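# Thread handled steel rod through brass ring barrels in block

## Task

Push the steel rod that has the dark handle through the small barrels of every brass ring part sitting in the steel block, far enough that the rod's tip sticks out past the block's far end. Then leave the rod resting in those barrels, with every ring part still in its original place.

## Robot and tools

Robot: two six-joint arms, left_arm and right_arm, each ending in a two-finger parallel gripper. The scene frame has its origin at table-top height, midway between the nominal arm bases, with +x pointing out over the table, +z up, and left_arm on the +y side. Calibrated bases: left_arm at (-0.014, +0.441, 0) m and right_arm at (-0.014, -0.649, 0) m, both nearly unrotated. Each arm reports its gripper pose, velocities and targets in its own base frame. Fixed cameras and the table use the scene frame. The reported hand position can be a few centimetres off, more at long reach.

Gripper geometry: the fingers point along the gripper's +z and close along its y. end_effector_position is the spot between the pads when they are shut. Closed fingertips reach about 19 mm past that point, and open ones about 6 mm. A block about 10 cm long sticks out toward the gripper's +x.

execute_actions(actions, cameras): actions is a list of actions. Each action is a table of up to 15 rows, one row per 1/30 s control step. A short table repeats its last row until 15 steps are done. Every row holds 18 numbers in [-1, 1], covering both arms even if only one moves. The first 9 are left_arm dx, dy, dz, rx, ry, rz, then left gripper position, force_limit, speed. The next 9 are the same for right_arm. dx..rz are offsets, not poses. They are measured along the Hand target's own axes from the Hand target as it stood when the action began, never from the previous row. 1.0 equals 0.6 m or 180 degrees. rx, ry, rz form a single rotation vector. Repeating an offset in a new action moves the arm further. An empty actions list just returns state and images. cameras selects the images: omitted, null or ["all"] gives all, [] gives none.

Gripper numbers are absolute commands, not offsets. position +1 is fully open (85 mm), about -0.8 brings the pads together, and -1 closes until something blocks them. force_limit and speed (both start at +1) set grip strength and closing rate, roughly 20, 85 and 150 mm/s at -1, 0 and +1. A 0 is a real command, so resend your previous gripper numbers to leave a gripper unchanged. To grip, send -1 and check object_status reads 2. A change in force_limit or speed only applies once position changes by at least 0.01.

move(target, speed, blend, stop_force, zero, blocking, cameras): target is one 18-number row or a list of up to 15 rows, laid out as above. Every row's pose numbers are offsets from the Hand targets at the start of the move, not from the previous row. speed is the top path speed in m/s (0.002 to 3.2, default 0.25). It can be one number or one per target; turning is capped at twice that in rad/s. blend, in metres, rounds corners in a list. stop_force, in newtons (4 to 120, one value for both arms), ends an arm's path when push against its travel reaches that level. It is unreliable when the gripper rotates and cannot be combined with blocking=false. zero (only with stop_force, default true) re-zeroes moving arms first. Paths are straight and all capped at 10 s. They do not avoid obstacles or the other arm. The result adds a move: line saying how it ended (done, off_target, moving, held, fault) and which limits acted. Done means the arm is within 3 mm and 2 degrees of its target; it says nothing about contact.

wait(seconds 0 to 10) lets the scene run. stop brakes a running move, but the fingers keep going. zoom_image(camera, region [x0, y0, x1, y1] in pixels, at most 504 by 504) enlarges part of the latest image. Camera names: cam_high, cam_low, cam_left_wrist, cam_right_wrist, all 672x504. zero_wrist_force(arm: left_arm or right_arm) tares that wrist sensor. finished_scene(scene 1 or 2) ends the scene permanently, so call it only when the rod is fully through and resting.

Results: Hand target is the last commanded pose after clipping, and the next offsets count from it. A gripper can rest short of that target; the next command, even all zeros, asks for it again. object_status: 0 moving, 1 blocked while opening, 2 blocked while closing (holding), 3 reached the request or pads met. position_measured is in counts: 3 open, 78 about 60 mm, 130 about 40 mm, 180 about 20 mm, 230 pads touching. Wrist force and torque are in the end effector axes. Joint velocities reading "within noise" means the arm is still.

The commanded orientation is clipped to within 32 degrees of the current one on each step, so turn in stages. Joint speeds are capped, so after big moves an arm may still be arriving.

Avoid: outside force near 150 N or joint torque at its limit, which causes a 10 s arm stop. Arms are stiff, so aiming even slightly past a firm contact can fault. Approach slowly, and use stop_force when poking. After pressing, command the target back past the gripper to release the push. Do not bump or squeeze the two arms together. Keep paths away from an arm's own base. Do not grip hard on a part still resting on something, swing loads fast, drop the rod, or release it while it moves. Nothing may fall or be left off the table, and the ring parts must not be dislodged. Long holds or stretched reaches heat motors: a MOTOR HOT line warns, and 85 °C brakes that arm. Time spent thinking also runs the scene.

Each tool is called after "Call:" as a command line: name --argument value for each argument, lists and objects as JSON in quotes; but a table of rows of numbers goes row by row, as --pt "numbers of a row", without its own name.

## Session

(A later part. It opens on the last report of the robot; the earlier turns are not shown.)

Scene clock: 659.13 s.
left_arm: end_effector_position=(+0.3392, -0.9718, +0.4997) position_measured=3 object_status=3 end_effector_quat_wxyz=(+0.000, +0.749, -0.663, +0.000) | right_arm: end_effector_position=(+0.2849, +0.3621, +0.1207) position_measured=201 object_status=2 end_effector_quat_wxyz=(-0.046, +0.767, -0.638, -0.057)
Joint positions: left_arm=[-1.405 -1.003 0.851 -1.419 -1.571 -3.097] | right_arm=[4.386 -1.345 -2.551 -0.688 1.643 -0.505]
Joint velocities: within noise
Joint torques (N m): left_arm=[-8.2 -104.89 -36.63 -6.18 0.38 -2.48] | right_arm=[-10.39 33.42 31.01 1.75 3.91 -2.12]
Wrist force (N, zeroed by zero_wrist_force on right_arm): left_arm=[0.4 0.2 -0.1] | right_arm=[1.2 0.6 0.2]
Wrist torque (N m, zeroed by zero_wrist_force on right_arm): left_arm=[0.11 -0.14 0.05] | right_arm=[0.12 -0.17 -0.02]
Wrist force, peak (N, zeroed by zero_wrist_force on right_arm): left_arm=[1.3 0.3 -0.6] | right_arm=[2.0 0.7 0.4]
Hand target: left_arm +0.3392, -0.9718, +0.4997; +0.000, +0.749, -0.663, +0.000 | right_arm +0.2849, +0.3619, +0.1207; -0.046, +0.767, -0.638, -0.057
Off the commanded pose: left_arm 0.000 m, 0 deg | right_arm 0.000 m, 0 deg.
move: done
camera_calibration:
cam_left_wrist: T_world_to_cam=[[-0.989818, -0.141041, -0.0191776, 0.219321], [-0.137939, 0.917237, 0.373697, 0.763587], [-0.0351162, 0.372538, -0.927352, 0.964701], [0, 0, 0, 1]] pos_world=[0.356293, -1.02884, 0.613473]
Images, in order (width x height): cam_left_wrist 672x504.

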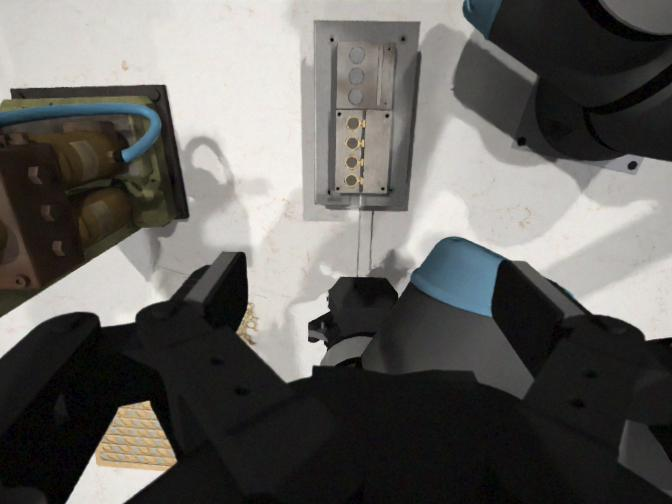

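Call:
move --pt "0 0 0 0 0 0 1 1 1 0.00659 0.00033 -0.001 0 0 0 -1 -1 -1" --pt "0 0 0 0 0 0 1 1 1 0.00784 0.00033 0.00724 0 0 0 -1 -1 -1" --speed '[0.02,0.01]' --cameras '["cam_left_wrist"]'

Call:
zoom_image --camera "cam_left_wrist" --region '[345, 165, 375, 215]'

Call:
zero_wrist_force --arm "right_arm"

Call:
execute_actions --actions '[]' --cameras '[]'

Scene clock: 677.60 s.
left_arm: end_effector_position=(+0.3392, -0.9718, +0.4997) position_measured=3 object_status=3 end_effector_quat_wxyz=(+0.000, +0.749, -0.663, +0.000) | right_arm: end_effector_position=(+0.2854, +0.3579, +0.1157) position_measured=201 object_status=2 end_effector_quat_wxyz=(-0.046, +0.767, -0.638, -0.057)
Joint positions: left_arm=[-1.405 -1.003 0.851 -1.419 -1.571 -3.097] | right_arm=[4.381 -1.349 -2.56 -0.675 1.644 -0.51]
Joint velocities: within noise
Joint torques (N m): left_arm=[-6.94 -104.48 -36.38 -6.69 -0.17 -2.29] | right_arm=[-9.82 -3.59 31.45 10.54 4.15 -2.36]
Wrist force (N, zeroed by zero_wrist_force on right_arm): left_arm=[0.6 -0.3 -0.1] | right_arm=[1.2 0.3 0.3]
Wrist torque (N m, zeroed by zero_wrist_force on right_arm): left_arm=[0.03 -0.19 0.05] | right_arm=[0.07 -0.16 -0.02]
Wrist force, peak (N, zeroed by zero_wrist_force on right_arm): left_arm=[1.5 0.2 -0.3] | right_arm=[1.7 0.4 0.2]
Hand target: left_arm +0.3392, -0.9718, +0.4997; +0.000, +0.749, -0.663, +0.000 | right_arm +0.2854, +0.3579, +0.1157; -0.046, +0.767, -0.638, -0.057
Off the commanded pose: left_arm 0.000 m, 0 deg | right_arm 0.000 m, 0 deg.
move: done
camera_calibration:
cam_left_wrist: T_world_to_cam=[[-0.989818, -0.141041, -0.0191776, 0.219321], [-0.137939, 0.917237, 0.373697, 0.763587], [-0.0351162, 0.372538, -0.927352, 0.964701], [0, 0, 0, 1]] pos_world=[0.356293, -1.02884, 0.613473]
Images, in order (width x height): cam_left_wrist 672x504.

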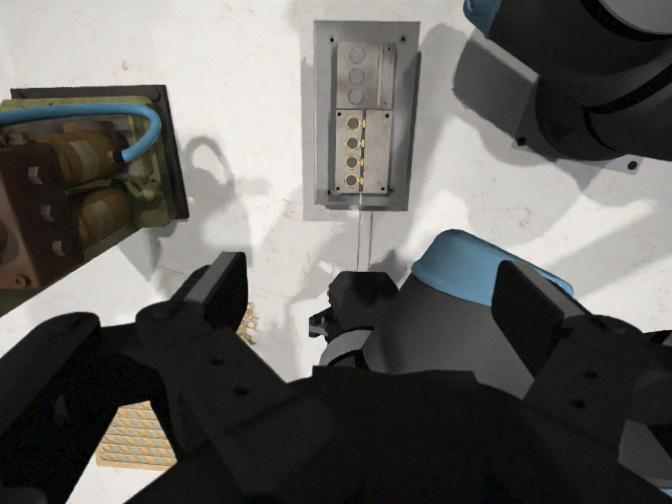

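Scaled by 10.080.

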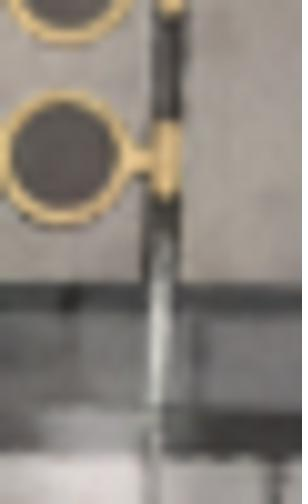

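Wrist force sensor zeroed.

Scene clock: 677.60 s.
left_arm: end_effector_position=(+0.3392, -0.9718, +0.4997) position_measured=3 object_status=3 end_effector_quat_wxyz=(+0.000, +0.749, -0.663, +0.000) | right_arm: end_effector_position=(+0.2854, +0.3579, +0.1157) position_measured=201 object_status=2 end_effector_quat_wxyz=(-0.046, +0.767, -0.638, -0.057)
Joint positions: left_arm=[-1.405 -1.003 0.851 -1.419 -1.571 -3.097] | right_arm=[4.381 -1.349 -2.56 -0.675 1.644 -0.51]
Joint velocities: within noise
Joint torques (N m): left_arm=[-6.94 -104.48 -36.38 -6.69 -0.17 -2.29] | right_arm=[-9.82 -3.59 31.45 10.54 4.15 -2.36]
Wrist force (N, zeroed by zero_wrist_force on right_arm): left_arm=[0.6 -0.3 -0.1] | right_arm=[0.0 0.0 0.0]
Wrist torque (N m, zeroed by zero_wrist_force on right_arm): left_arm=[0.03 -0.19 0.05] | right_arm=[0.00 0.00 0.00]
Wrist force, peak (N, zeroed by zero_wrist_force on right_arm): left_arm=[0.6 -0.3 -0.1] | right_arm=[0.0 0.0 0.0]
Hand target: left_arm +0.3392, -0.9718, +0.4997; +0.000, +0.749, -0.663, +0.000 | right_arm +0.2854, +0.3579, +0.1157; -0.046, +0.767, -0.638, -0.057
Tool commands: left_gripper/position=+1.0 left_gripper/force_limit=+1.0 left_gripper/speed=+1.0 right_gripper/position=-1.0 right_gripper/force_limit=-1.0 right_gripper/speed=-1.0
Off the commanded pose: left_arm 0.000 m, 0 deg | right_arm 0.000 m, 0 deg.
No camera images: "cameras" was empty.

Call:
move --target '[0,0,0,0,0,0,1,1,1, 0.00025,0,0.00165,0,0,0,-1,-1,-1]' --speed 0.004 --cameras '[]'

Call:
move --target '[0,0,0,0,0,0,1,1,1, 0.000125,0,0.000824,0,0,0,-1,-1,-1]' --speed 0.004 --cameras '[]'

Call:
move --target '[0,0,0,0,0,0,1,1,1, 0.000125,0,0.000824,0,0,0,-1,-1,-1]' --speed 0.004 --cameras '["cam_left_wrist"]'

Call:
zoom_image --camera "cam_left_wrist" --region '[345, 165, 375, 215]'

Scene clock: 690.53 s.
left_arm: end_effector_position=(+0.3392, -0.9718, +0.4997) position_measured=3 object_status=3 end_effector_quat_wxyz=(+0.000, +0.749, -0.663, +0.000) | right_arm: end_effector_position=(+0.2854, +0.3579, +0.1147) position_measured=201 object_status=2 end_effector_quat_wxyz=(-0.046, +0.767, -0.638, -0.057)
Joint positions: left_arm=[-1.405 -1.003 0.851 -1.419 -1.571 -3.097] | right_arm=[4.381 -1.351 -2.561 -0.672 1.644 -0.51]
Joint velocities: within noise
Joint torques (N m): left_arm=[-6.24 -104.57 -36.76 -6.78 -0.4 -2.46] | right_arm=[-7.98 -1.07 31.1 9.87 3.61 -2.3]
Wrist force (N, zeroed by zero_wrist_force on right_arm): left_arm=[1.3 -0.1 -0.5] | right_arm=[0.3 0.2 0.0]
Wrist torque (N m, zeroed by zero_wrist_force on right_arm): left_arm=[0.07 -0.30 0.06] | right_arm=[0.04 -0.05 0.00]
Wrist force, peak (N, zeroed by zero_wrist_force on right_arm): left_arm=[1.5 0.5 -0.1] | right_arm=[0.3 0.4 -0.1]
Hand target: left_arm +0.3392, -0.9718, +0.4997; +0.000, +0.749, -0.663, +0.000 | right_arm +0.2854, +0.3579, +0.1147; -0.046, +0.767, -0.638, -0.057
Off the commanded pose: left_arm 0.000 m, 0 deg | right_arm 0.000 m, 0 deg.
move: done
No camera images: "cameras" was empty.

Scene clock: 691.23 s.
left_arm: end_effector_position=(+0.3392, -0.9718, +0.4997) position_measured=3 object_status=3 end_effector_quat_wxyz=(+0.000, +0.749, -0.663, +0.000) | right_arm: end_effector_position=(+0.2854, +0.3579, +0.1142) position_measured=201 object_status=2 end_effector_quat_wxyz=(-0.046, +0.767, -0.638, -0.057)
Joint positions: left_arm=[-1.405 -1.003 0.851 -1.419 -1.571 -3.097] | right_arm=[4.381 -1.352 -2.562 -0.671 1.644 -0.51]
Joint velocities: within noise
Joint torques (N m): left_arm=[-6.21 -103.45 -36.25 -6.52 -0.28 -2.51] | right_arm=[-9.32 -2.55 31.61 9.8 3.57 -2.25]
Wrist force (N, zeroed by zero_wrist_force on right_arm): left_arm=[1.0 -0.1 -0.4] | right_arm=[0.2 0.4 0.0]
Wrist torque (N m, zeroed by zero_wrist_force on right_arm): left_arm=[0.07 -0.25 0.05] | right_arm=[0.06 -0.03 0.00]
Wrist force, peak (N, zeroed by zero_wrist_force on right_arm): left_arm=[1.0 0.8 -0.5] | right_arm=[0.5 0.0 -0.2]
Hand target: left_arm +0.3392, -0.9718, +0.4997; +0.000, +0.749, -0.663, +0.000 | right_arm +0.2854, +0.3579, +0.1142; -0.046, +0.767, -0.638, -0.057
Off the commanded pose: left_arm 0.000 m, 0 deg | right_arm 0.000 m, 0 deg.
move: done
No camera images: "cameras" was empty.

Scene clock: 691.93 s.
left_arm: end_effector_position=(+0.3392, -0.9718, +0.4997) position_measured=3 object_status=3 end_effector_quat_wxyz=(+0.000, +0.749, -0.663, +0.000) | right_arm: end_effector_position=(+0.2854, +0.3579, +0.1137) position_measured=201 object_status=2 end_effector_quat_wxyz=(-0.046, +0.767, -0.638, -0.057)
Joint positions: left_arm=[-1.405 -1.003 0.851 -1.419 -1.571 -3.097] | right_arm=[4.381 -1.353 -2.563 -0.669 1.644 -0.51]
Joint velocities: within noise
Joint torques (N m): left_arm=[-5.46 -103.86 -36.98 -6.75 -0.4 -2.4] | right_arm=[-9.36 -1.27 32.01 10.01 3.77 -2.17]
Wrist force (N, zeroed by zero_wrist_force on right_arm): left_arm=[0.7 0.3 -0.1] | right_arm=[0.2 -0.1 -0.2]
Wrist torque (N m, zeroed by zero_wrist_force on right_arm): left_arm=[0.12 -0.21 0.05] | right_arm=[0.00 -0.04 0.00]
Wrist force, peak (N, zeroed by zero_wrist_force on right_arm): left_arm=[1.0 0.7 -0.3] | right_arm=[0.4 0.1 -0.1]
Hand target: left_arm +0.3392, -0.9718, +0.4997; +0.000, +0.749, -0.663, +0.000 | right_arm +0.2854, +0.3579, +0.1137; -0.046, +0.767, -0.638, -0.057
Off the commanded pose: left_arm 0.000 m, 0 deg | right_arm 0.000 m, 0 deg.
move: done
camera_calibration:
cam_left_wrist: T_world_to_cam=[[-0.989818, -0.141041, -0.0191776, 0.219321], [-0.137939, 0.917237, 0.373697, 0.763587], [-0.0351162, 0.372538, -0.927352, 0.964701], [0, 0, 0, 1]] pos_world=[0.356293, -1.02884, 0.613473]
Images, in order (width x height): cam_left_wrist 672x504.

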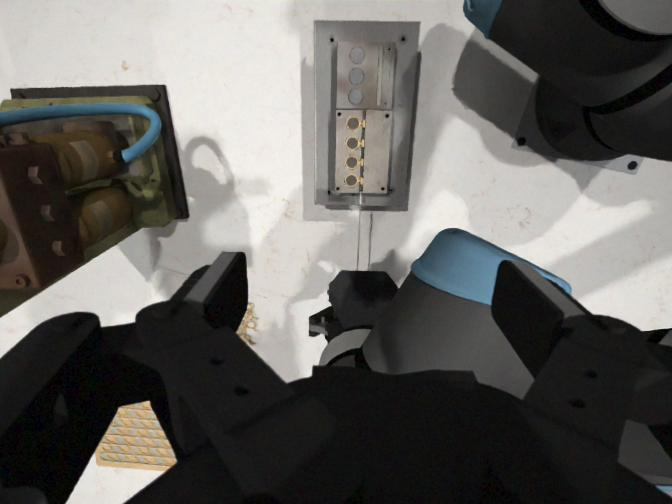

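Scaled by 10.080.

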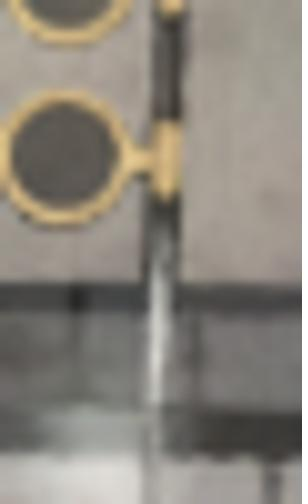

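Call:
move --pt "0 0 0 0 0 0 1 1 1 0.000125 0 0.000825 0 0 0 -1 -1 -1" --speed 0.004 --stop_force 4 --zero false --cameras '["cam_left_wrist"]'

Scene clock: 723.23 s.
left_arm: end_effector_position=(+0.3392, -0.9718, +0.4997) position_measured=3 object_status=3 end_effector_quat_wxyz=(+0.000, +0.749, -0.663, +0.000) | right_arm: end_effector_position=(+0.2854, +0.3579, +0.1132) position_measured=201 object_status=2 end_effector_quat_wxyz=(-0.046, +0.767, -0.638, -0.057)
Joint positions: left_arm=[-1.405 -1.003 0.851 -1.419 -1.571 -3.097] | right_arm=[4.381 -1.354 -2.563 -0.667 1.644 -0.51]
Joint velocities: within noise
Joint torques (N m): left_arm=[-4.16 -103.57 -36.63 -6.62 -0.38 -2.39] | right_arm=[-9.14 -2.28 32.44 9.36 3.73 -2.32]
Wrist force (N, zeroed by zero_wrist_force on right_arm): left_arm=[0.9 0.4 -0.6] | right_arm=[0.3 0.2 -0.1]
Wrist torque (N m, zeroed by zero_wrist_force on right_arm): left_arm=[0.14 -0.23 0.06] | right_arm=[0.03 -0.04 0.00]
Wrist force, peak (N, zeroed by zero_wrist_force on right_arm): left_arm=[1.4 0.2 -0.2] | right_arm=[0.4 0.4 -0.2]
Hand target: left_arm +0.3392, -0.9718, +0.4997; +0.000, +0.749, -0.663, +0.000 | right_arm +0.2854, +0.3579, +0.1132; -0.046, +0.767, -0.638, -0.057
Off the commanded pose: left_arm 0.000 m, 0 deg | right_arm 0.000 m, 0 deg.
move: done
camera_calibration:
cam_left_wrist: T_world_to_cam=[[-0.989818, -0.141041, -0.0191776, 0.219321], [-0.137939, 0.917237, 0.373697, 0.763587], [-0.0351162, 0.372538, -0.927352, 0.964701], [0, 0, 0, 1]] pos_world=[0.356293, -1.02884, 0.613473]
Images, in order (width x height): cam_left_wrist 672x504.

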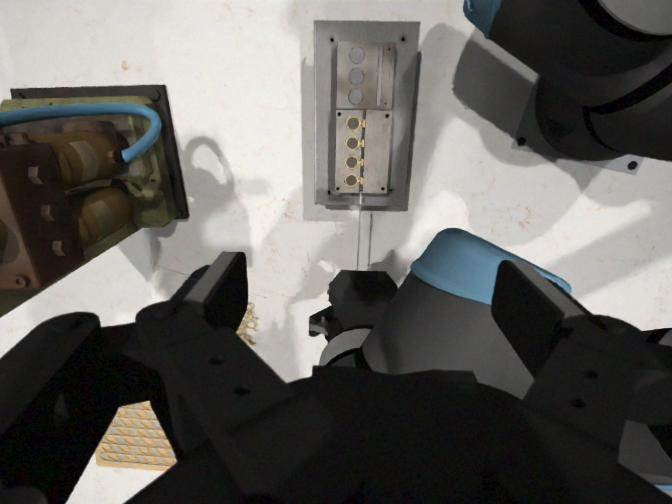

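Call:
move --pt "0 0 0 0 0 0 1 1 1 0.000125 0 0.000825 0 0 0 -1 -1 -1" --speed 0.004 --stop_force 4 --zero false --cameras '["cam_left_wrist"]'

Call:
zoom_image --camera "cam_left_wrist" --region '[345, 165, 375, 215]'

Scene clock: 728.63 s.
left_arm: end_effector_position=(+0.3392, -0.9718, +0.4997) position_measured=3 object_status=3 end_effector_quat_wxyz=(+0.000, +0.749, -0.663, +0.000) | right_arm: end_effector_position=(+0.2854, +0.3579, +0.1127) position_measured=201 object_status=2 end_effector_quat_wxyz=(-0.046, +0.767, -0.638, -0.057)
Joint positions: left_arm=[-1.405 -1.003 0.851 -1.419 -1.571 -3.097] | right_arm=[4.381 -1.356 -2.564 -0.666 1.644 -0.51]
Joint velocities: within noise
Joint torques (N m): left_arm=[-3.2 -104.03 -36.99 -6.43 -0.41 -2.4] | right_arm=[-9.1 -1.38 32.45 9.29 3.89 -2.24]
Wrist force (N, zeroed by zero_wrist_force on right_arm): left_arm=[0.9 0.7 -0.3] | right_arm=[0.3 0.2 -0.1]
Wrist torque (N m, zeroed by zero_wrist_force on right_arm): left_arm=[0.20 -0.24 0.05] | right_arm=[0.03 -0.03 0.00]
Wrist force, peak (N, zeroed by zero_wrist_force on right_arm): left_arm=[1.2 0.9 -0.2] | right_arm=[0.2 0.6 -0.2]
Hand target: left_arm +0.3392, -0.9718, +0.4997; +0.000, +0.749, -0.663, +0.000 | right_arm +0.2854, +0.3579, +0.1127; -0.046, +0.767, -0.638, -0.057
Off the commanded pose: left_arm 0.000 m, 0 deg | right_arm 0.000 m, 0 deg.
move: done
camera_calibration:
cam_left_wrist: T_world_to_cam=[[-0.989818, -0.141041, -0.0191776, 0.219321], [-0.137939, 0.917237, 0.373697, 0.763587], [-0.0351162, 0.372538, -0.927352, 0.964701], [0, 0, 0, 1]] pos_world=[0.356293, -1.02884, 0.613473]
Images, in order (width x height): cam_left_wrist 672x504.

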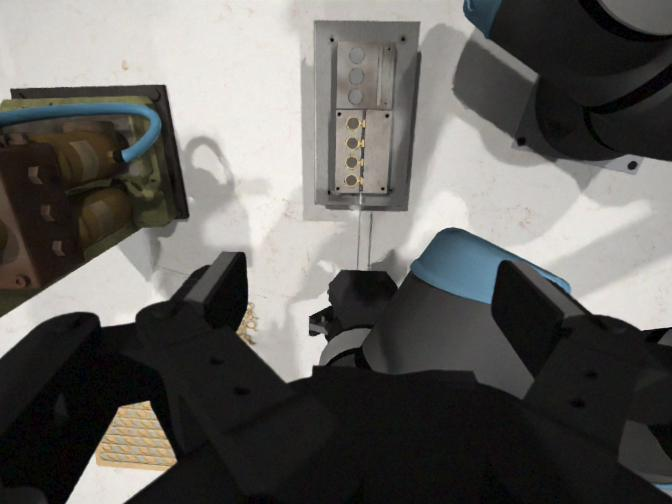

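Scaled by 10.080.

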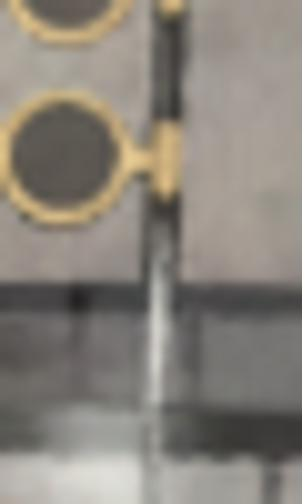

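Call:
move --pt "0 0 0 0 0 0 1 1 1 0.000125 0 0.000825 0 0 0 -1 -1 -1" --speed 0.004 --stop_force 4 --zero false --cameras '[]'

Call:
move --pt "0 0 0 0 0 0 1 1 1 0.0000625 0 0.0004125 0 0 0 -1 -1 -1" --speed 0.004 --stop_force 4 --zero false --cameras '[]'

Scene clock: 738.30 s.
left_arm: end_effector_position=(+0.3392, -0.9718, +0.4997) position_measured=3 object_status=3 end_effector_quat_wxyz=(+0.000, +0.749, -0.663, +0.000) | right_arm: end_effector_position=(+0.2854, +0.3579, +0.1122) position_measured=201 object_status=2 end_effector_quat_wxyz=(-0.046, +0.767, -0.638, -0.057)
Joint positions: left_arm=[-1.405 -1.003 0.851 -1.419 -1.571 -3.097] | right_arm=[4.381 -1.357 -2.564 -0.664 1.644 -0.51]
Joint velocities: within noise
Joint torques (N m): left_arm=[-2.04 -103.32 -37.63 -6.36 -0.4 -2.36] | right_arm=[-9.32 -1.1 31.58 9.18 3.91 -2.23]
Wrist force (N, zeroed by zero_wrist_force on right_arm): left_arm=[0.8 0.5 -0.4] | right_arm=[-0.2 0.0 -0.5]
Wrist torque (N m, zeroed by zero_wrist_force on right_arm): left_arm=[0.17 -0.22 0.05] | right_arm=[0.01 0.06 -0.01]
Wrist force, peak (N, zeroed by zero_wrist_force on right_arm): left_arm=[1.2 -0.2 -0.3] | right_arm=[0.6 0.4 -0.4]
Hand target: left_arm +0.3392, -0.9718, +0.4997; +0.000, +0.749, -0.663, +0.000 | right_arm +0.2854, +0.3579, +0.1122; -0.046, +0.767, -0.638, -0.057
Off the commanded pose: left_arm 0.000 m, 0 deg | right_arm 0.000 m, 0 deg.
move: done
No camera images: "cameras" was empty.

Scene clock: 739.33 s.
left_arm: end_effector_position=(+0.3392, -0.9718, +0.4997) position_measured=3 object_status=3 end_effector_quat_wxyz=(+0.000, +0.749, -0.663, +0.000) | right_arm: end_effector_position=(+0.2854, +0.3579, +0.1119) position_measured=201 object_status=2 end_effector_quat_wxyz=(-0.046, +0.767, -0.638, -0.057)
Joint positions: left_arm=[-1.405 -1.003 0.851 -1.419 -1.571 -3.097] | right_arm=[4.381 -1.357 -2.564 -0.663 1.644 -0.51]
Joint velocities: within noise
Joint torques (N m): left_arm=[-1.31 -103.46 -37.28 -6.36 -0.28 -2.32] | right_arm=[-9.78 -2.17 32.19 9.27 3.87 -2.21]
Wrist force (N, zeroed by zero_wrist_force on right_arm): left_arm=[0.4 0.9 -0.5] | right_arm=[-0.2 0.2 -0.6]
Wrist torque (N m, zeroed by zero_wrist_force on right_arm): left_arm=[0.23 -0.16 0.05] | right_arm=[0.04 0.07 0.00]
Wrist force, peak (N, zeroed by zero_wrist_force on right_arm): left_arm=[1.3 0.4 -0.5] | right_arm=[-0.3 0.1 -0.7]
Hand target: left_arm +0.3392, -0.9718, +0.4997; +0.000, +0.749, -0.663, +0.000 | right_arm +0.2854, +0.3579, +0.1119; -0.046, +0.767, -0.638, -0.057
Off the commanded pose: left_arm 0.000 m, 0 deg | right_arm 0.000 m, 0 deg.
move: done
No camera images: "cameras" was empty.

Call:
move --pt "0 0 0 0 0 0 1 1 1 -0.000425 0 -0.0028 0 0 0 -1 -1 -1" --speed 0.005 --cameras '[]'

Call:
zero_wrist_force --arm "right_arm"

Call:
move --pt "0 0 0 0 0 0 1 1 1 0.00659 0 -0.001 0 0 0 -1 -1 -1" --speed 0.006 --stop_force 4 --zero false --cameras '["cam_left_wrist", "cam_right_wrist"]'

Call:
zoom_image --camera "cam_left_wrist" --region '[345, 165, 375, 215]'

Scene clock: 756.20 s.
left_arm: end_effector_position=(+0.3392, -0.9718, +0.4997) position_measured=3 object_status=3 end_effector_quat_wxyz=(+0.000, +0.749, -0.663, +0.000) | right_arm: end_effector_position=(+0.2854, +0.3579, +0.1136) position_measured=201 object_status=2 end_effector_quat_wxyz=(-0.046, +0.767, -0.638, -0.057)
Joint positions: left_arm=[-1.405 -1.003 0.851 -1.419 -1.571 -3.097] | right_arm=[4.381 -1.354 -2.563 -0.669 1.644 -0.51]
Joint velocities: within noise
Joint torques (N m): left_arm=[-1.11 -102.92 -37.81 -6.3 -0.34 -2.19] | right_arm=[-8.64 33.25 46.24 1.27 3.86 -2.18]
Wrist force (N, zeroed by zero_wrist_force on right_arm): left_arm=[0.5 0.4 -0.1] | right_arm=[0.2 0.3 -0.1]
Wrist torque (N m, zeroed by zero_wrist_force on right_arm): left_arm=[0.15 -0.17 0.06] | right_arm=[0.06 -0.03 0.00]
Wrist force, peak (N, zeroed by zero_wrist_force on right_arm): left_arm=[1.3 0.4 -0.4] | right_arm=[-0.3 0.2 -0.7]
Hand target: left_arm +0.3392, -0.9718, +0.4997; +0.000, +0.749, -0.663, +0.000 | right_arm +0.2854, +0.3579, +0.1136; -0.046, +0.767, -0.638, -0.057
Off the commanded pose: left_arm 0.000 m, 0 deg | right_arm 0.000 m, 0 deg.
move: done
No camera images: "cameras" was empty.

Wrist force sensor zeroed.

Scene clock: 757.67 s.
left_arm: end_effector_position=(+0.3392, -0.9718, +0.4997) position_measured=3 object_status=3 end_effector_quat_wxyz=(+0.000, +0.749, -0.663, +0.000) | right_arm: end_effector_position=(+0.2862, +0.3540, +0.1136) position_measured=201 object_status=2 end_effector_quat_wxyz=(-0.046, +0.767, -0.638, -0.057)
Joint positions: left_arm=[-1.405 -1.003 0.851 -1.419 -1.571 -3.097] | right_arm=[4.376 -1.348 -2.566 -0.671 1.644 -0.515]
Joint velocities: within noise
Joint torques (N m): left_arm=[0.31 -103.51 -37.59 -6.32 -0.24 -2.2] | right_arm=[-9.92 33.24 32.6 2.11 3.9 -2.31]
Wrist force (N, zeroed by zero_wrist_force on right_arm): left_arm=[1.1 0.4 -0.2] | right_arm=[0.0 0.0 0.0]
Wrist torque (N m, zeroed by zero_wrist_force on right_arm): left_arm=[0.15 -0.25 0.04] | right_arm=[0.00 0.00 -0.01]
Wrist force, peak (N, zeroed by zero_wrist_force on right_arm): left_arm=[1.4 0.1 -0.5] | right_arm=[0.2 -0.5 -0.1]
Hand target: left_arm +0.3392, -0.9718, +0.4997; +0.000, +0.749, -0.663, +0.000 | right_arm +0.2862, +0.3540, +0.1136; -0.046, +0.767, -0.638, -0.057
Off the commanded pose: left_arm 0.000 m, 0 deg | right_arm 0.000 m, 0 deg.
move: done
camera_calibration:
cam_left_wrist: T_world_to_cam=[[-0.989818, -0.141041, -0.0191776, 0.219321], [-0.137939, 0.917237, 0.373697, 0.763587], [-0.0351162, 0.372538, -0.927352, 0.964701], [0, 0, 0, 1]] pos_world=[0.356293, -1.02884, 0.613473]
cam_right_wrist: T_world_to_cam=[[-0.989749, -0.14281, 0.00120323, 0.346357], [-0.122753, 0.854992, 0.503905, -0.30841], [-0.0729914, 0.498592, -0.863758, 0.0770518], [0, 0, 0, 1]] pos_world=[0.310572, 0.274733, 0.221547]
Images, in order (width x height): cam_left_wrist 672x504, cam_right_wrist 672x504.

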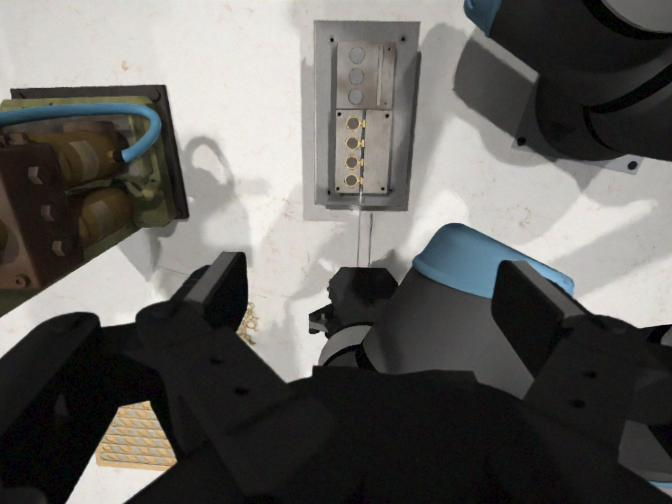

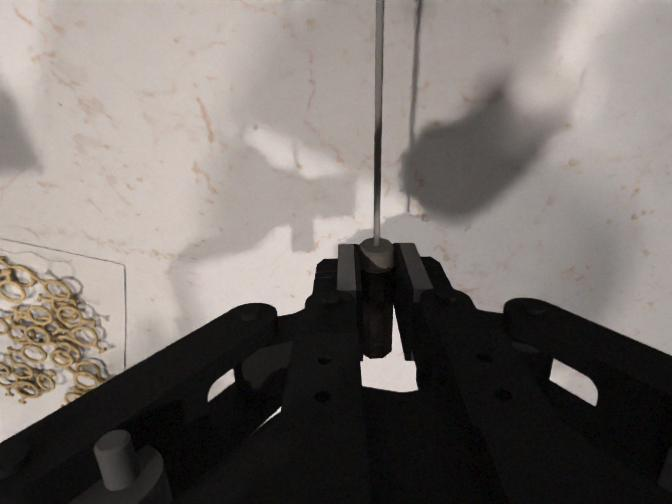

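Scaled by 10.080.

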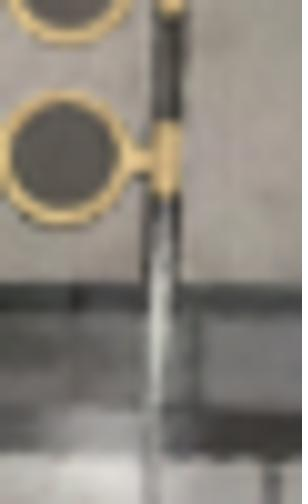

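Call:
move --pt "0 0 0 0 0 0 1 1 1 0.00659 0 -0.001 0 0 0 -1 -1 -1" --speed 0.006 --stop_force 4 --zero false --cameras '["cam_left_wrist"]'

Call:
zoom_image --camera "cam_left_wrist" --region '[345, 165, 375, 215]'

Scene clock: 769.17 s.
left_arm: end_effector_position=(+0.3392, -0.9718, +0.4997) position_measured=3 object_status=3 end_effector_quat_wxyz=(+0.000, +0.749, -0.663, +0.000) | right_arm: end_effector_position=(+0.2869, +0.3501, +0.1136) position_measured=201 object_status=2 end_effector_quat_wxyz=(-0.046, +0.767, -0.638, -0.057)
Joint positions: left_arm=[-1.405 -1.003 0.851 -1.419 -1.571 -3.097] | right_arm=[4.371 -1.342 -2.57 -0.674 1.645 -0.52]
Joint velocities: within noise
Joint torques (N m): left_arm=[2.26 -102.71 -38.08 -6.22 -0.41 -2.31] | right_arm=[-10.19 32.89 32.57 2.16 3.87 -2.18]
Wrist force (N, zeroed by zero_wrist_force on right_arm): left_arm=[1.1 -0.3 0.0] | right_arm=[-0.1 0.1 0.0]
Wrist torque (N m, zeroed by zero_wrist_force on right_arm): left_arm=[0.03 -0.27 0.05] | right_arm=[0.03 0.02 -0.01]
Wrist force, peak (N, zeroed by zero_wrist_force on right_arm): left_arm=[1.3 0.3 0.3] | right_arm=[0.1 -0.6 -0.1]
Hand target: left_arm +0.3392, -0.9718, +0.4997; +0.000, +0.749, -0.663, +0.000 | right_arm +0.2869, +0.3501, +0.1136; -0.046, +0.767, -0.638, -0.057
Off the commanded pose: left_arm 0.000 m, 0 deg | right_arm 0.000 m, 0 deg.
move: done
camera_calibration:
cam_left_wrist: T_world_to_cam=[[-0.989818, -0.141041, -0.0191776, 0.219321], [-0.137939, 0.917237, 0.373697, 0.763587], [-0.0351162, 0.372538, -0.927352, 0.964701], [0, 0, 0, 1]] pos_world=[0.356293, -1.02884, 0.613473]
Images, in order (width x height): cam_left_wrist 672x504.

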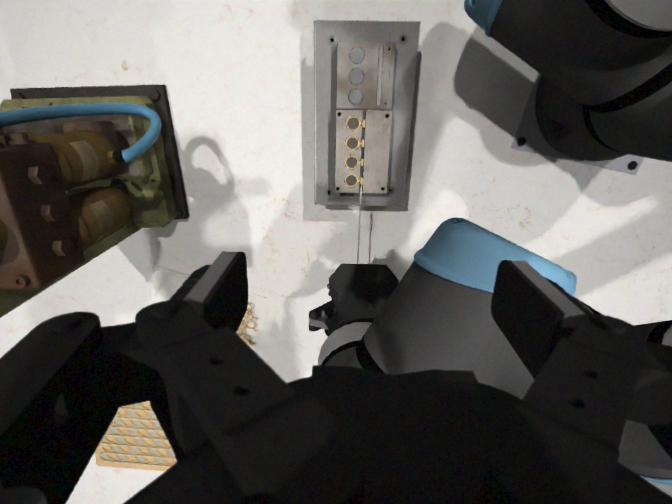

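Scaled by 10.080.

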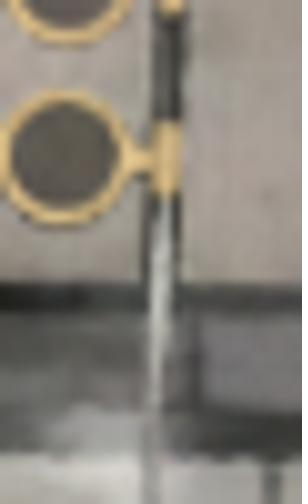

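Call:
move --pt "0 0 0 0 0 0 1 1 1 0.00659 0 -0.001 0 0 0 -1 -1 -1" --speed 0.006 --stop_force 4 --zero false --cameras '["cam_left_wrist"]'

Call:
zoom_image --camera "cam_left_wrist" --region '[345, 165, 375, 215]'

Scene clock: 776.97 s.
left_arm: end_effector_position=(+0.3392, -0.9718, +0.4997) position_measured=3 object_status=3 end_effector_quat_wxyz=(+0.000, +0.749, -0.663, +0.000) | right_arm: end_effector_position=(+0.2876, +0.3461, +0.1137) position_measured=201 object_status=2 end_effector_quat_wxyz=(-0.046, +0.767, -0.638, -0.057)
Joint positions: left_arm=[-1.405 -1.003 0.851 -1.419 -1.571 -3.097] | right_arm=[4.366 -1.336 -2.574 -0.676 1.646 -0.525]
Joint velocities: within noise
Joint torques (N m): left_arm=[2.7 -102.05 -38.22 -6.34 -0.39 -2.31] | right_arm=[-9.65 32.02 32.88 2.31 3.98 -2.33]
Wrist force (N, zeroed by zero_wrist_force on right_arm): left_arm=[1.0 -0.2 0.0] | right_arm=[-0.4 -0.3 0.1]
Wrist torque (N m, zeroed by zero_wrist_force on right_arm): left_arm=[0.06 -0.24 0.05] | right_arm=[-0.03 0.07 -0.01]
Wrist force, peak (N, zeroed by zero_wrist_force on right_arm): left_arm=[1.3 0.4 -0.7] | right_arm=[-0.3 -0.6 0.0]
Hand target: left_arm +0.3392, -0.9718, +0.4997; +0.000, +0.749, -0.663, +0.000 | right_arm +0.2876, +0.3461, +0.1137; -0.046, +0.767, -0.638, -0.057
Off the commanded pose: left_arm 0.000 m, 0 deg | right_arm 0.000 m, 0 deg.
move: done
camera_calibration:
cam_left_wrist: T_world_to_cam=[[-0.989818, -0.141041, -0.0191776, 0.219321], [-0.137939, 0.917237, 0.373697, 0.763587], [-0.0351162, 0.372538, -0.927352, 0.964701], [0, 0, 0, 1]] pos_world=[0.356293, -1.02884, 0.613473]
Images, in order (width x height): cam_left_wrist 672x504.

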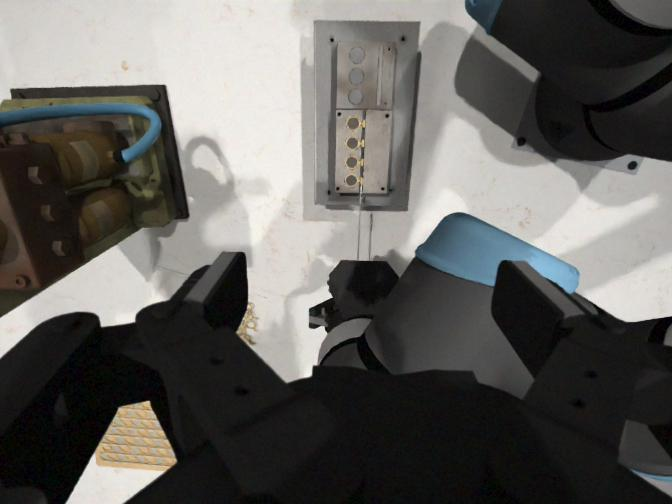

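Scaled by 10.080.

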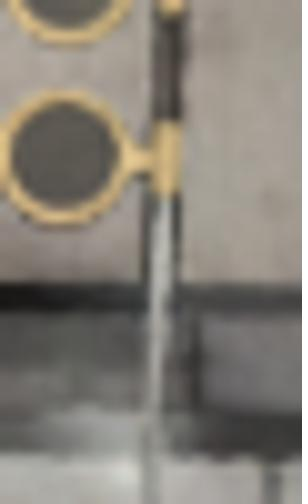

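Call:
move --pt "0 0 0 0 0 0 1 1 1 0.00978 0 -0.00158 0 0 0 -1 -1 -1" --speed 0.007 --stop_force 4 --zero false --cameras '["cam_left_wrist"]'

Call:
zoom_image --camera "cam_left_wrist" --region '[345, 165, 375, 215]'

Scene clock: 787.10 s.
left_arm: end_effector_position=(+0.3392, -0.9718, +0.4997) position_measured=3 object_status=3 end_effector_quat_wxyz=(+0.000, +0.749, -0.663, +0.000) | right_arm: end_effector_position=(+0.2887, +0.3403, +0.1137) position_measured=201 object_status=2 end_effector_quat_wxyz=(-0.046, +0.767, -0.638, -0.057)
Joint positions: left_arm=[-1.405 -1.003 0.851 -1.419 -1.571 -3.097] | right_arm=[4.358 -1.328 -2.579 -0.68 1.647 -0.533]
Joint velocities: within noise
Joint torques (N m): left_arm=[2.45 -101.8 -38.62 -6.11 -0.4 -2.32] | right_arm=[-9.22 31.44 32.92 2.05 3.96 -2.34]
Wrist force (N, zeroed by zero_wrist_force on right_arm): left_arm=[0.7 0.3 -0.2] | right_arm=[-0.2 -0.3 0.1]
Wrist torque (N m, zeroed by zero_wrist_force on right_arm): left_arm=[0.13 -0.20 0.04] | right_arm=[-0.02 0.05 -0.01]
Wrist force, peak (N, zeroed by zero_wrist_force on right_arm): left_arm=[1.5 0.4 -0.3] | right_arm=[-0.4 -0.7 0.0]
Hand target: left_arm +0.3392, -0.9718, +0.4997; +0.000, +0.749, -0.663, +0.000 | right_arm +0.2887, +0.3403, +0.1137; -0.046, +0.767, -0.638, -0.057
Off the commanded pose: left_arm 0.000 m, 0 deg | right_arm 0.000 m, 0 deg.
move: done
camera_calibration:
cam_left_wrist: T_world_to_cam=[[-0.989818, -0.141041, -0.0191776, 0.219321], [-0.137939, 0.917237, 0.373697, 0.763587], [-0.0351162, 0.372538, -0.927352, 0.964701], [0, 0, 0, 1]] pos_world=[0.356293, -1.02884, 0.613473]
Images, in order (width x height): cam_left_wrist 672x504.

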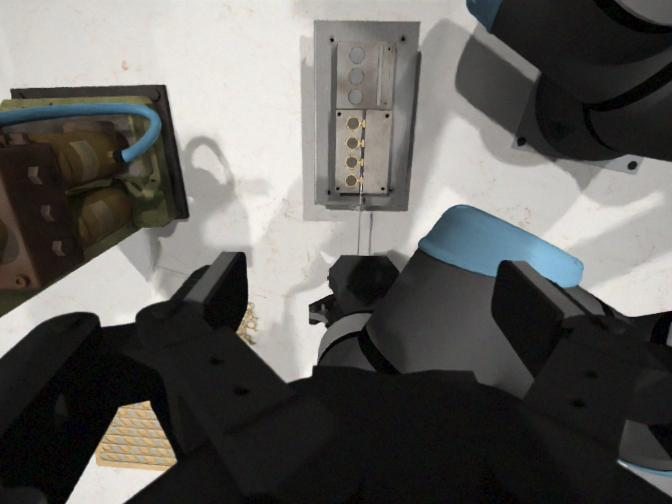

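Scaled by 10.080.

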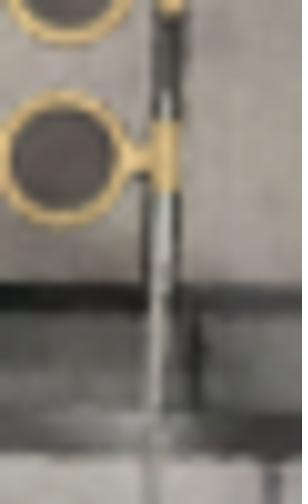

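Call:
move --pt "0 0 0 0 0 0 1 1 1 0.01318 0 -0.002 0 0 0 -1 -1 -1" --speed 0.008 --stop_force 4 --zero false --cameras '["cam_left_wrist"]'

Call:
zoom_image --camera "cam_left_wrist" --region '[345, 145, 375, 195]'

Scene clock: 803.20 s.
left_arm: end_effector_position=(+0.3392, -0.9718, +0.4997) position_measured=3 object_status=3 end_effector_quat_wxyz=(+0.000, +0.749, -0.663, +0.000) | right_arm: end_effector_position=(+0.2902, +0.3324, +0.1138) position_measured=201 object_status=2 end_effector_quat_wxyz=(-0.046, +0.767, -0.638, -0.057)
Joint positions: left_arm=[-1.405 -1.003 0.851 -1.419 -1.571 -3.097] | right_arm=[4.347 -1.317 -2.586 -0.685 1.648 -0.544]
Joint velocities: within noise
Joint torques (N m): left_arm=[2.07 -101.21 -39.11 -5.91 -0.18 -2.14] | right_arm=[-8.74 31.66 32.9 1.99 4.07 -2.29]
Wrist force (N, zeroed by zero_wrist_force on right_arm): left_arm=[0.7 0.4 -0.4] | right_arm=[-0.5 -0.6 -0.1]
Wrist torque (N m, zeroed by zero_wrist_force on right_arm): left_arm=[0.14 -0.19 0.05] | right_arm=[-0.03 0.10 -0.02]
Wrist force, peak (N, zeroed by zero_wrist_force on right_arm): left_arm=[1.3 0.0 -0.6] | right_arm=[-0.7 -0.5 0.1]
Hand target: left_arm +0.3392, -0.9718, +0.4997; +0.000, +0.749, -0.663, +0.000 | right_arm +0.2902, +0.3324, +0.1138; -0.046, +0.767, -0.638, -0.057
Off the commanded pose: left_arm 0.000 m, 0 deg | right_arm 0.000 m, 0 deg.
move: done
camera_calibration:
cam_left_wrist: T_world_to_cam=[[-0.989818, -0.141041, -0.0191776, 0.219321], [-0.137939, 0.917237, 0.373697, 0.763587], [-0.0351162, 0.372538, -0.927352, 0.964701], [0, 0, 0, 1]] pos_world=[0.356293, -1.02884, 0.613473]
Images, in order (width x height): cam_left_wrist 672x504.

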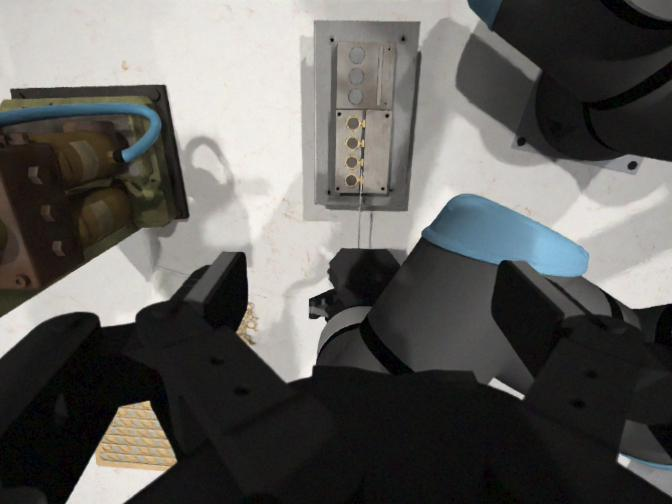

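Scaled by 10.080.

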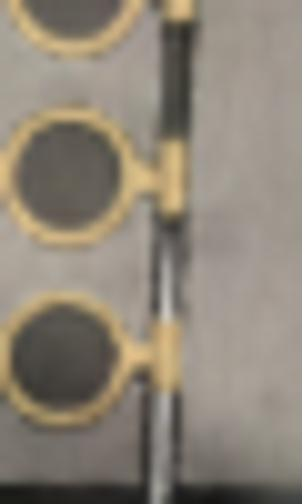

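Call:
zoom_image --camera "cam_left_wrist" --region '[354, 158, 369, 183]'

Call:
zoom_image --camera "cam_left_wrist" --region '[354, 178, 369, 203]'

Scaled by 20.160.

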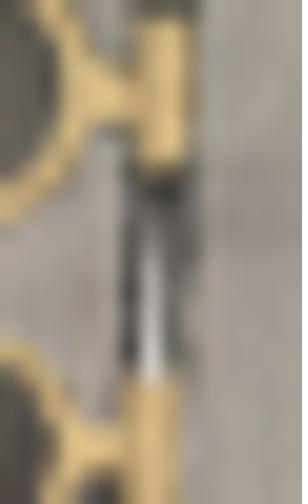

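Scaled by 20.160.

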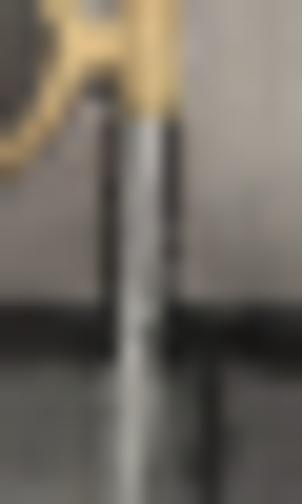

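Call:
move --pt "0 0 0 0 0 0 1 1 1 -0.00005 0 -0.00033 0 0 0 -1 -1 -1" --speed 0.004 --stop_force 4 --zero false --cameras '[]'

Call:
move --pt "0 0 0 0 0 0 1 1 1 0.00659 0 -0.00085 0 0 0 -1 -1 -1" --speed 0.006 --stop_force 4 --zero false --cameras '["cam_left_wrist"]'

Call:
zoom_image --camera "cam_left_wrist" --region '[345, 145, 375, 195]'

Scene clock: 857.80 s.
left_arm: end_effector_position=(+0.3392, -0.9718, +0.4997) position_measured=3 object_status=3 end_effector_quat_wxyz=(+0.000, +0.749, -0.663, +0.000) | right_arm: end_effector_position=(+0.2902, +0.3324, +0.1140) position_measured=201 object_status=2 end_effector_quat_wxyz=(-0.046, +0.767, -0.638, -0.057)
Joint positions: left_arm=[-1.405 -1.003 0.851 -1.419 -1.571 -3.097] | right_arm=[4.347 -1.316 -2.585 -0.686 1.648 -0.544]
Joint velocities: within noise
Joint torques (N m): left_arm=[2.33 -100.68 -38.55 -5.96 -0.42 -2.26] | right_arm=[-7.93 30.88 45.78 2.08 3.58 -2.12]
Wrist force (N, zeroed by zero_wrist_force on right_arm): left_arm=[0.7 0.1 0.1] | right_arm=[-0.3 -0.4 -0.1]
Wrist torque (N m, zeroed by zero_wrist_force on right_arm): left_arm=[0.10 -0.19 0.06] | right_arm=[-0.01 0.08 -0.01]
Wrist force, peak (N, zeroed by zero_wrist_force on right_arm): left_arm=[1.4 0.2 0.1] | right_arm=[-0.6 -0.9 -0.2]
Hand target: left_arm +0.3392, -0.9718, +0.4997; +0.000, +0.749, -0.663, +0.000 | right_arm +0.2902, +0.3324, +0.1140; -0.046, +0.767, -0.638, -0.057
Off the commanded pose: left_arm 0.000 m, 0 deg | right_arm 0.000 m, 0 deg.
move: done
No camera images: "cameras" was empty.

Scene clock: 859.27 s.
left_arm: end_effector_position=(+0.3392, -0.9718, +0.4997) position_measured=3 object_status=3 end_effector_quat_wxyz=(+0.000, +0.749, -0.663, +0.000) | right_arm: end_effector_position=(+0.2909, +0.3285, +0.1139) position_measured=201 object_status=2 end_effector_quat_wxyz=(-0.046, +0.767, -0.638, -0.057)
Joint positions: left_arm=[-1.405 -1.003 0.851 -1.419 -1.571 -3.097] | right_arm=[4.342 -1.311 -2.589 -0.688 1.649 -0.549]
Joint velocities: within noise
Joint torques (N m): left_arm=[2.34 -99.84 -39.27 -5.97 -0.26 -2.22] | right_arm=[-9.56 29.98 32.66 2.08 3.93 -2.12]
Wrist force (N, zeroed by zero_wrist_force on right_arm): left_arm=[0.7 0.2 -0.4] | right_arm=[-0.7 -0.4 0.1]
Wrist torque (N m, zeroed by zero_wrist_force on right_arm): left_arm=[0.11 -0.20 0.05] | right_arm=[0.02 0.12 -0.02]
Wrist force, peak (N, zeroed by zero_wrist_force on right_arm): left_arm=[1.3 0.4 0.0] | right_arm=[-0.8 -0.6 0.0]
Hand target: left_arm +0.3392, -0.9718, +0.4997; +0.000, +0.749, -0.663, +0.000 | right_arm +0.2909, +0.3285, +0.1139; -0.046, +0.767, -0.638, -0.057
Off the commanded pose: left_arm 0.000 m, 0 deg | right_arm 0.000 m, 0 deg.
move: done
camera_calibration:
cam_left_wrist: T_world_to_cam=[[-0.989818, -0.141041, -0.0191776, 0.219321], [-0.137939, 0.917237, 0.373697, 0.763587], [-0.0351162, 0.372538, -0.927352, 0.964701], [0, 0, 0, 1]] pos_world=[0.356293, -1.02884, 0.613473]
Images, in order (width x height): cam_left_wrist 672x504.

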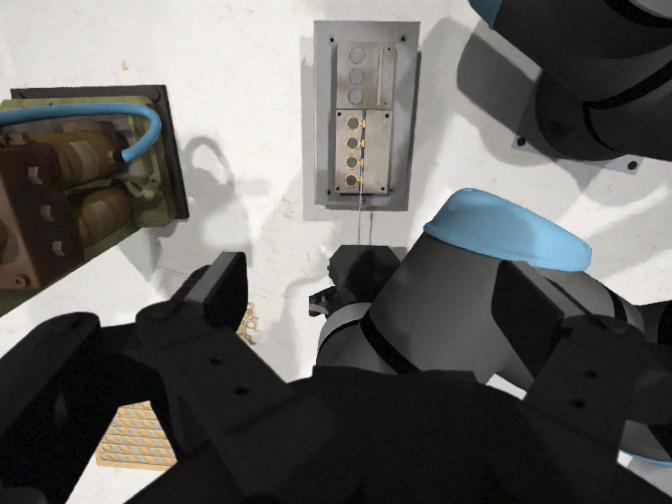

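Scaled by 10.080.

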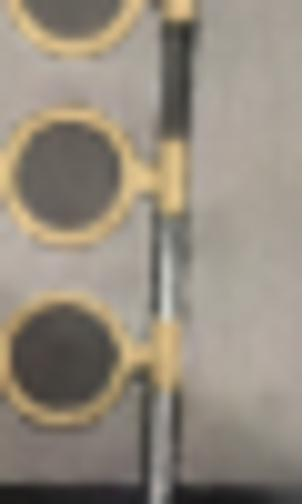

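Call:
zoom_image --camera "cam_left_wrist" --region '[354, 158, 369, 183]'

Scaled by 20.160.

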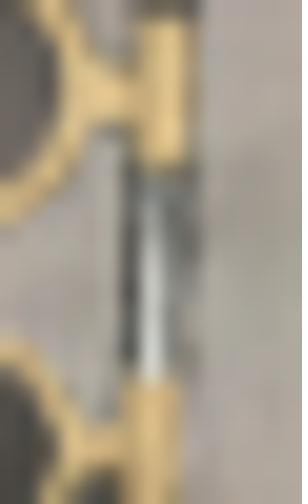

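Call:
move --pt "0 0 0 0 0 0 1 1 1 0.00659 0.0002 -0.00105 0 0 0 -1 -1 -1" --speed 0.006 --stop_force 4 --zero false --cameras '["cam_left_wrist"]'

Call:
zoom_image --camera "cam_left_wrist" --region '[345, 145, 375, 195]'

Scene clock: 880.67 s.
left_arm: end_effector_position=(+0.3392, -0.9718, +0.4997) position_measured=3 object_status=3 end_effector_quat_wxyz=(+0.000, +0.749, -0.663, +0.000) | right_arm: end_effector_position=(+0.2915, +0.3245, +0.1139) position_measured=201 object_status=2 end_effector_quat_wxyz=(-0.046, +0.767, -0.638, -0.057)
Joint positions: left_arm=[-1.405 -1.003 0.851 -1.419 -1.571 -3.097] | right_arm=[4.336 -1.305 -2.592 -0.691 1.649 -0.555]
Joint velocities: within noise
Joint torques (N m): left_arm=[2.64 -99.73 -39.19 -5.8 -0.17 -2.22] | right_arm=[-10.29 30.09 32.77 1.99 4.08 -2.07]
Wrist force (N, zeroed by zero_wrist_force on right_arm): left_arm=[0.8 0.4 -0.1] | right_arm=[-0.8 -0.8 0.1]
Wrist torque (N m, zeroed by zero_wrist_force on right_arm): left_arm=[0.15 -0.21 0.05] | right_arm=[-0.02 0.13 -0.03]
Wrist force, peak (N, zeroed by zero_wrist_force on right_arm): left_arm=[1.3 0.5 -0.4] | right_arm=[-0.8 -0.7 0.5]
Hand target: left_arm +0.3392, -0.9718, +0.4997; +0.000, +0.749, -0.663, +0.000 | right_arm +0.2915, +0.3245, +0.1139; -0.046, +0.767, -0.638, -0.057
Off the commanded pose: left_arm 0.000 m, 0 deg | right_arm 0.000 m, 0 deg.
move: done
camera_calibration:
cam_left_wrist: T_world_to_cam=[[-0.989818, -0.141041, -0.0191776, 0.219321], [-0.137939, 0.917237, 0.373697, 0.763587], [-0.0351162, 0.372538, -0.927352, 0.964701], [0, 0, 0, 1]] pos_world=[0.356293, -1.02884, 0.613473]
Images, in order (width x height): cam_left_wrist 672x504.

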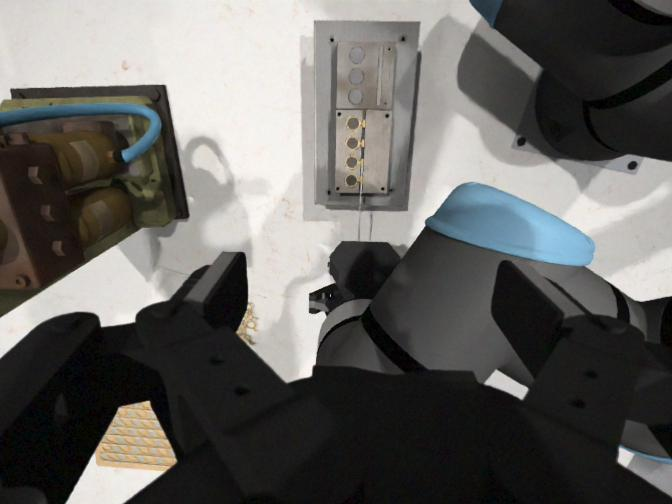

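Scaled by 10.080.

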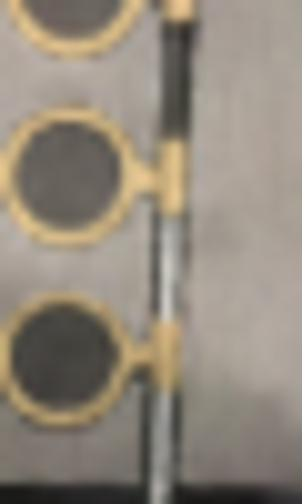

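Call:
move --pt "0 0 0 0 0 0 1 1 1 0.00824 0.0001 -0.0014 0 0 0 -1 -1 -1" --speed 0.006 --stop_force 4 --zero false --cameras '["cam_left_wrist"]'

Call:
zoom_image --camera "cam_left_wrist" --region '[345, 145, 375, 195]'

Scene clock: 887.47 s.
left_arm: end_effector_position=(+0.3392, -0.9718, +0.4997) position_measured=3 object_status=3 end_effector_quat_wxyz=(+0.000, +0.749, -0.663, +0.000) | right_arm: end_effector_position=(+0.2924, +0.3196, +0.1140) position_measured=201 object_status=2 end_effector_quat_wxyz=(-0.046, +0.767, -0.638, -0.057)
Joint positions: left_arm=[-1.405 -1.003 0.851 -1.419 -1.571 -3.097] | right_arm=[4.329 -1.297 -2.596 -0.695 1.65 -0.562]
Joint velocities: within noise
Joint torques (N m): left_arm=[1.87 -100.8 -40.18 -5.79 -0.41 -2.23] | right_arm=[-10.23 29.36 33.3 2.02 4.04 -2.19]
Wrist force (N, zeroed by zero_wrist_force on right_arm): left_arm=[0.6 0.3 -0.2] | right_arm=[-1.0 -0.8 0.3]
Wrist torque (N m, zeroed by zero_wrist_force on right_arm): left_arm=[0.13 -0.19 0.06] | right_arm=[0.00 0.15 -0.03]
Wrist force, peak (N, zeroed by zero_wrist_force on right_arm): left_arm=[1.4 0.3 -0.3] | right_arm=[-0.9 -1.1 0.4]
Hand target: left_arm +0.3392, -0.9718, +0.4997; +0.000, +0.749, -0.663, +0.000 | right_arm +0.2924, +0.3196, +0.1141; -0.046, +0.767, -0.638, -0.057
Off the commanded pose: left_arm 0.000 m, 0 deg | right_arm 0.000 m, 0 deg.
move: done
camera_calibration:
cam_left_wrist: T_world_to_cam=[[-0.989818, -0.141041, -0.0191776, 0.219321], [-0.137939, 0.917237, 0.373697, 0.763587], [-0.0351162, 0.372538, -0.927352, 0.964701], [0, 0, 0, 1]] pos_world=[0.356293, -1.02884, 0.613473]
Images, in order (width x height): cam_left_wrist 672x504.

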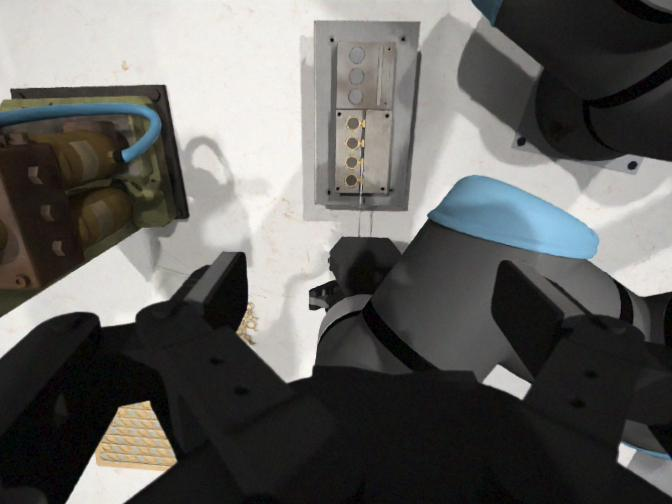

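Scaled by 10.080.

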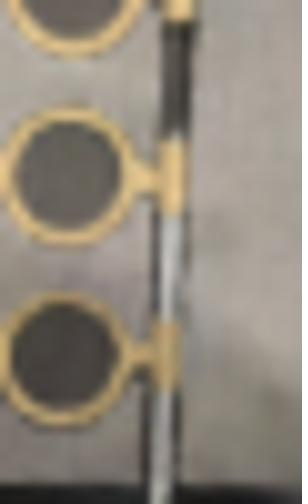

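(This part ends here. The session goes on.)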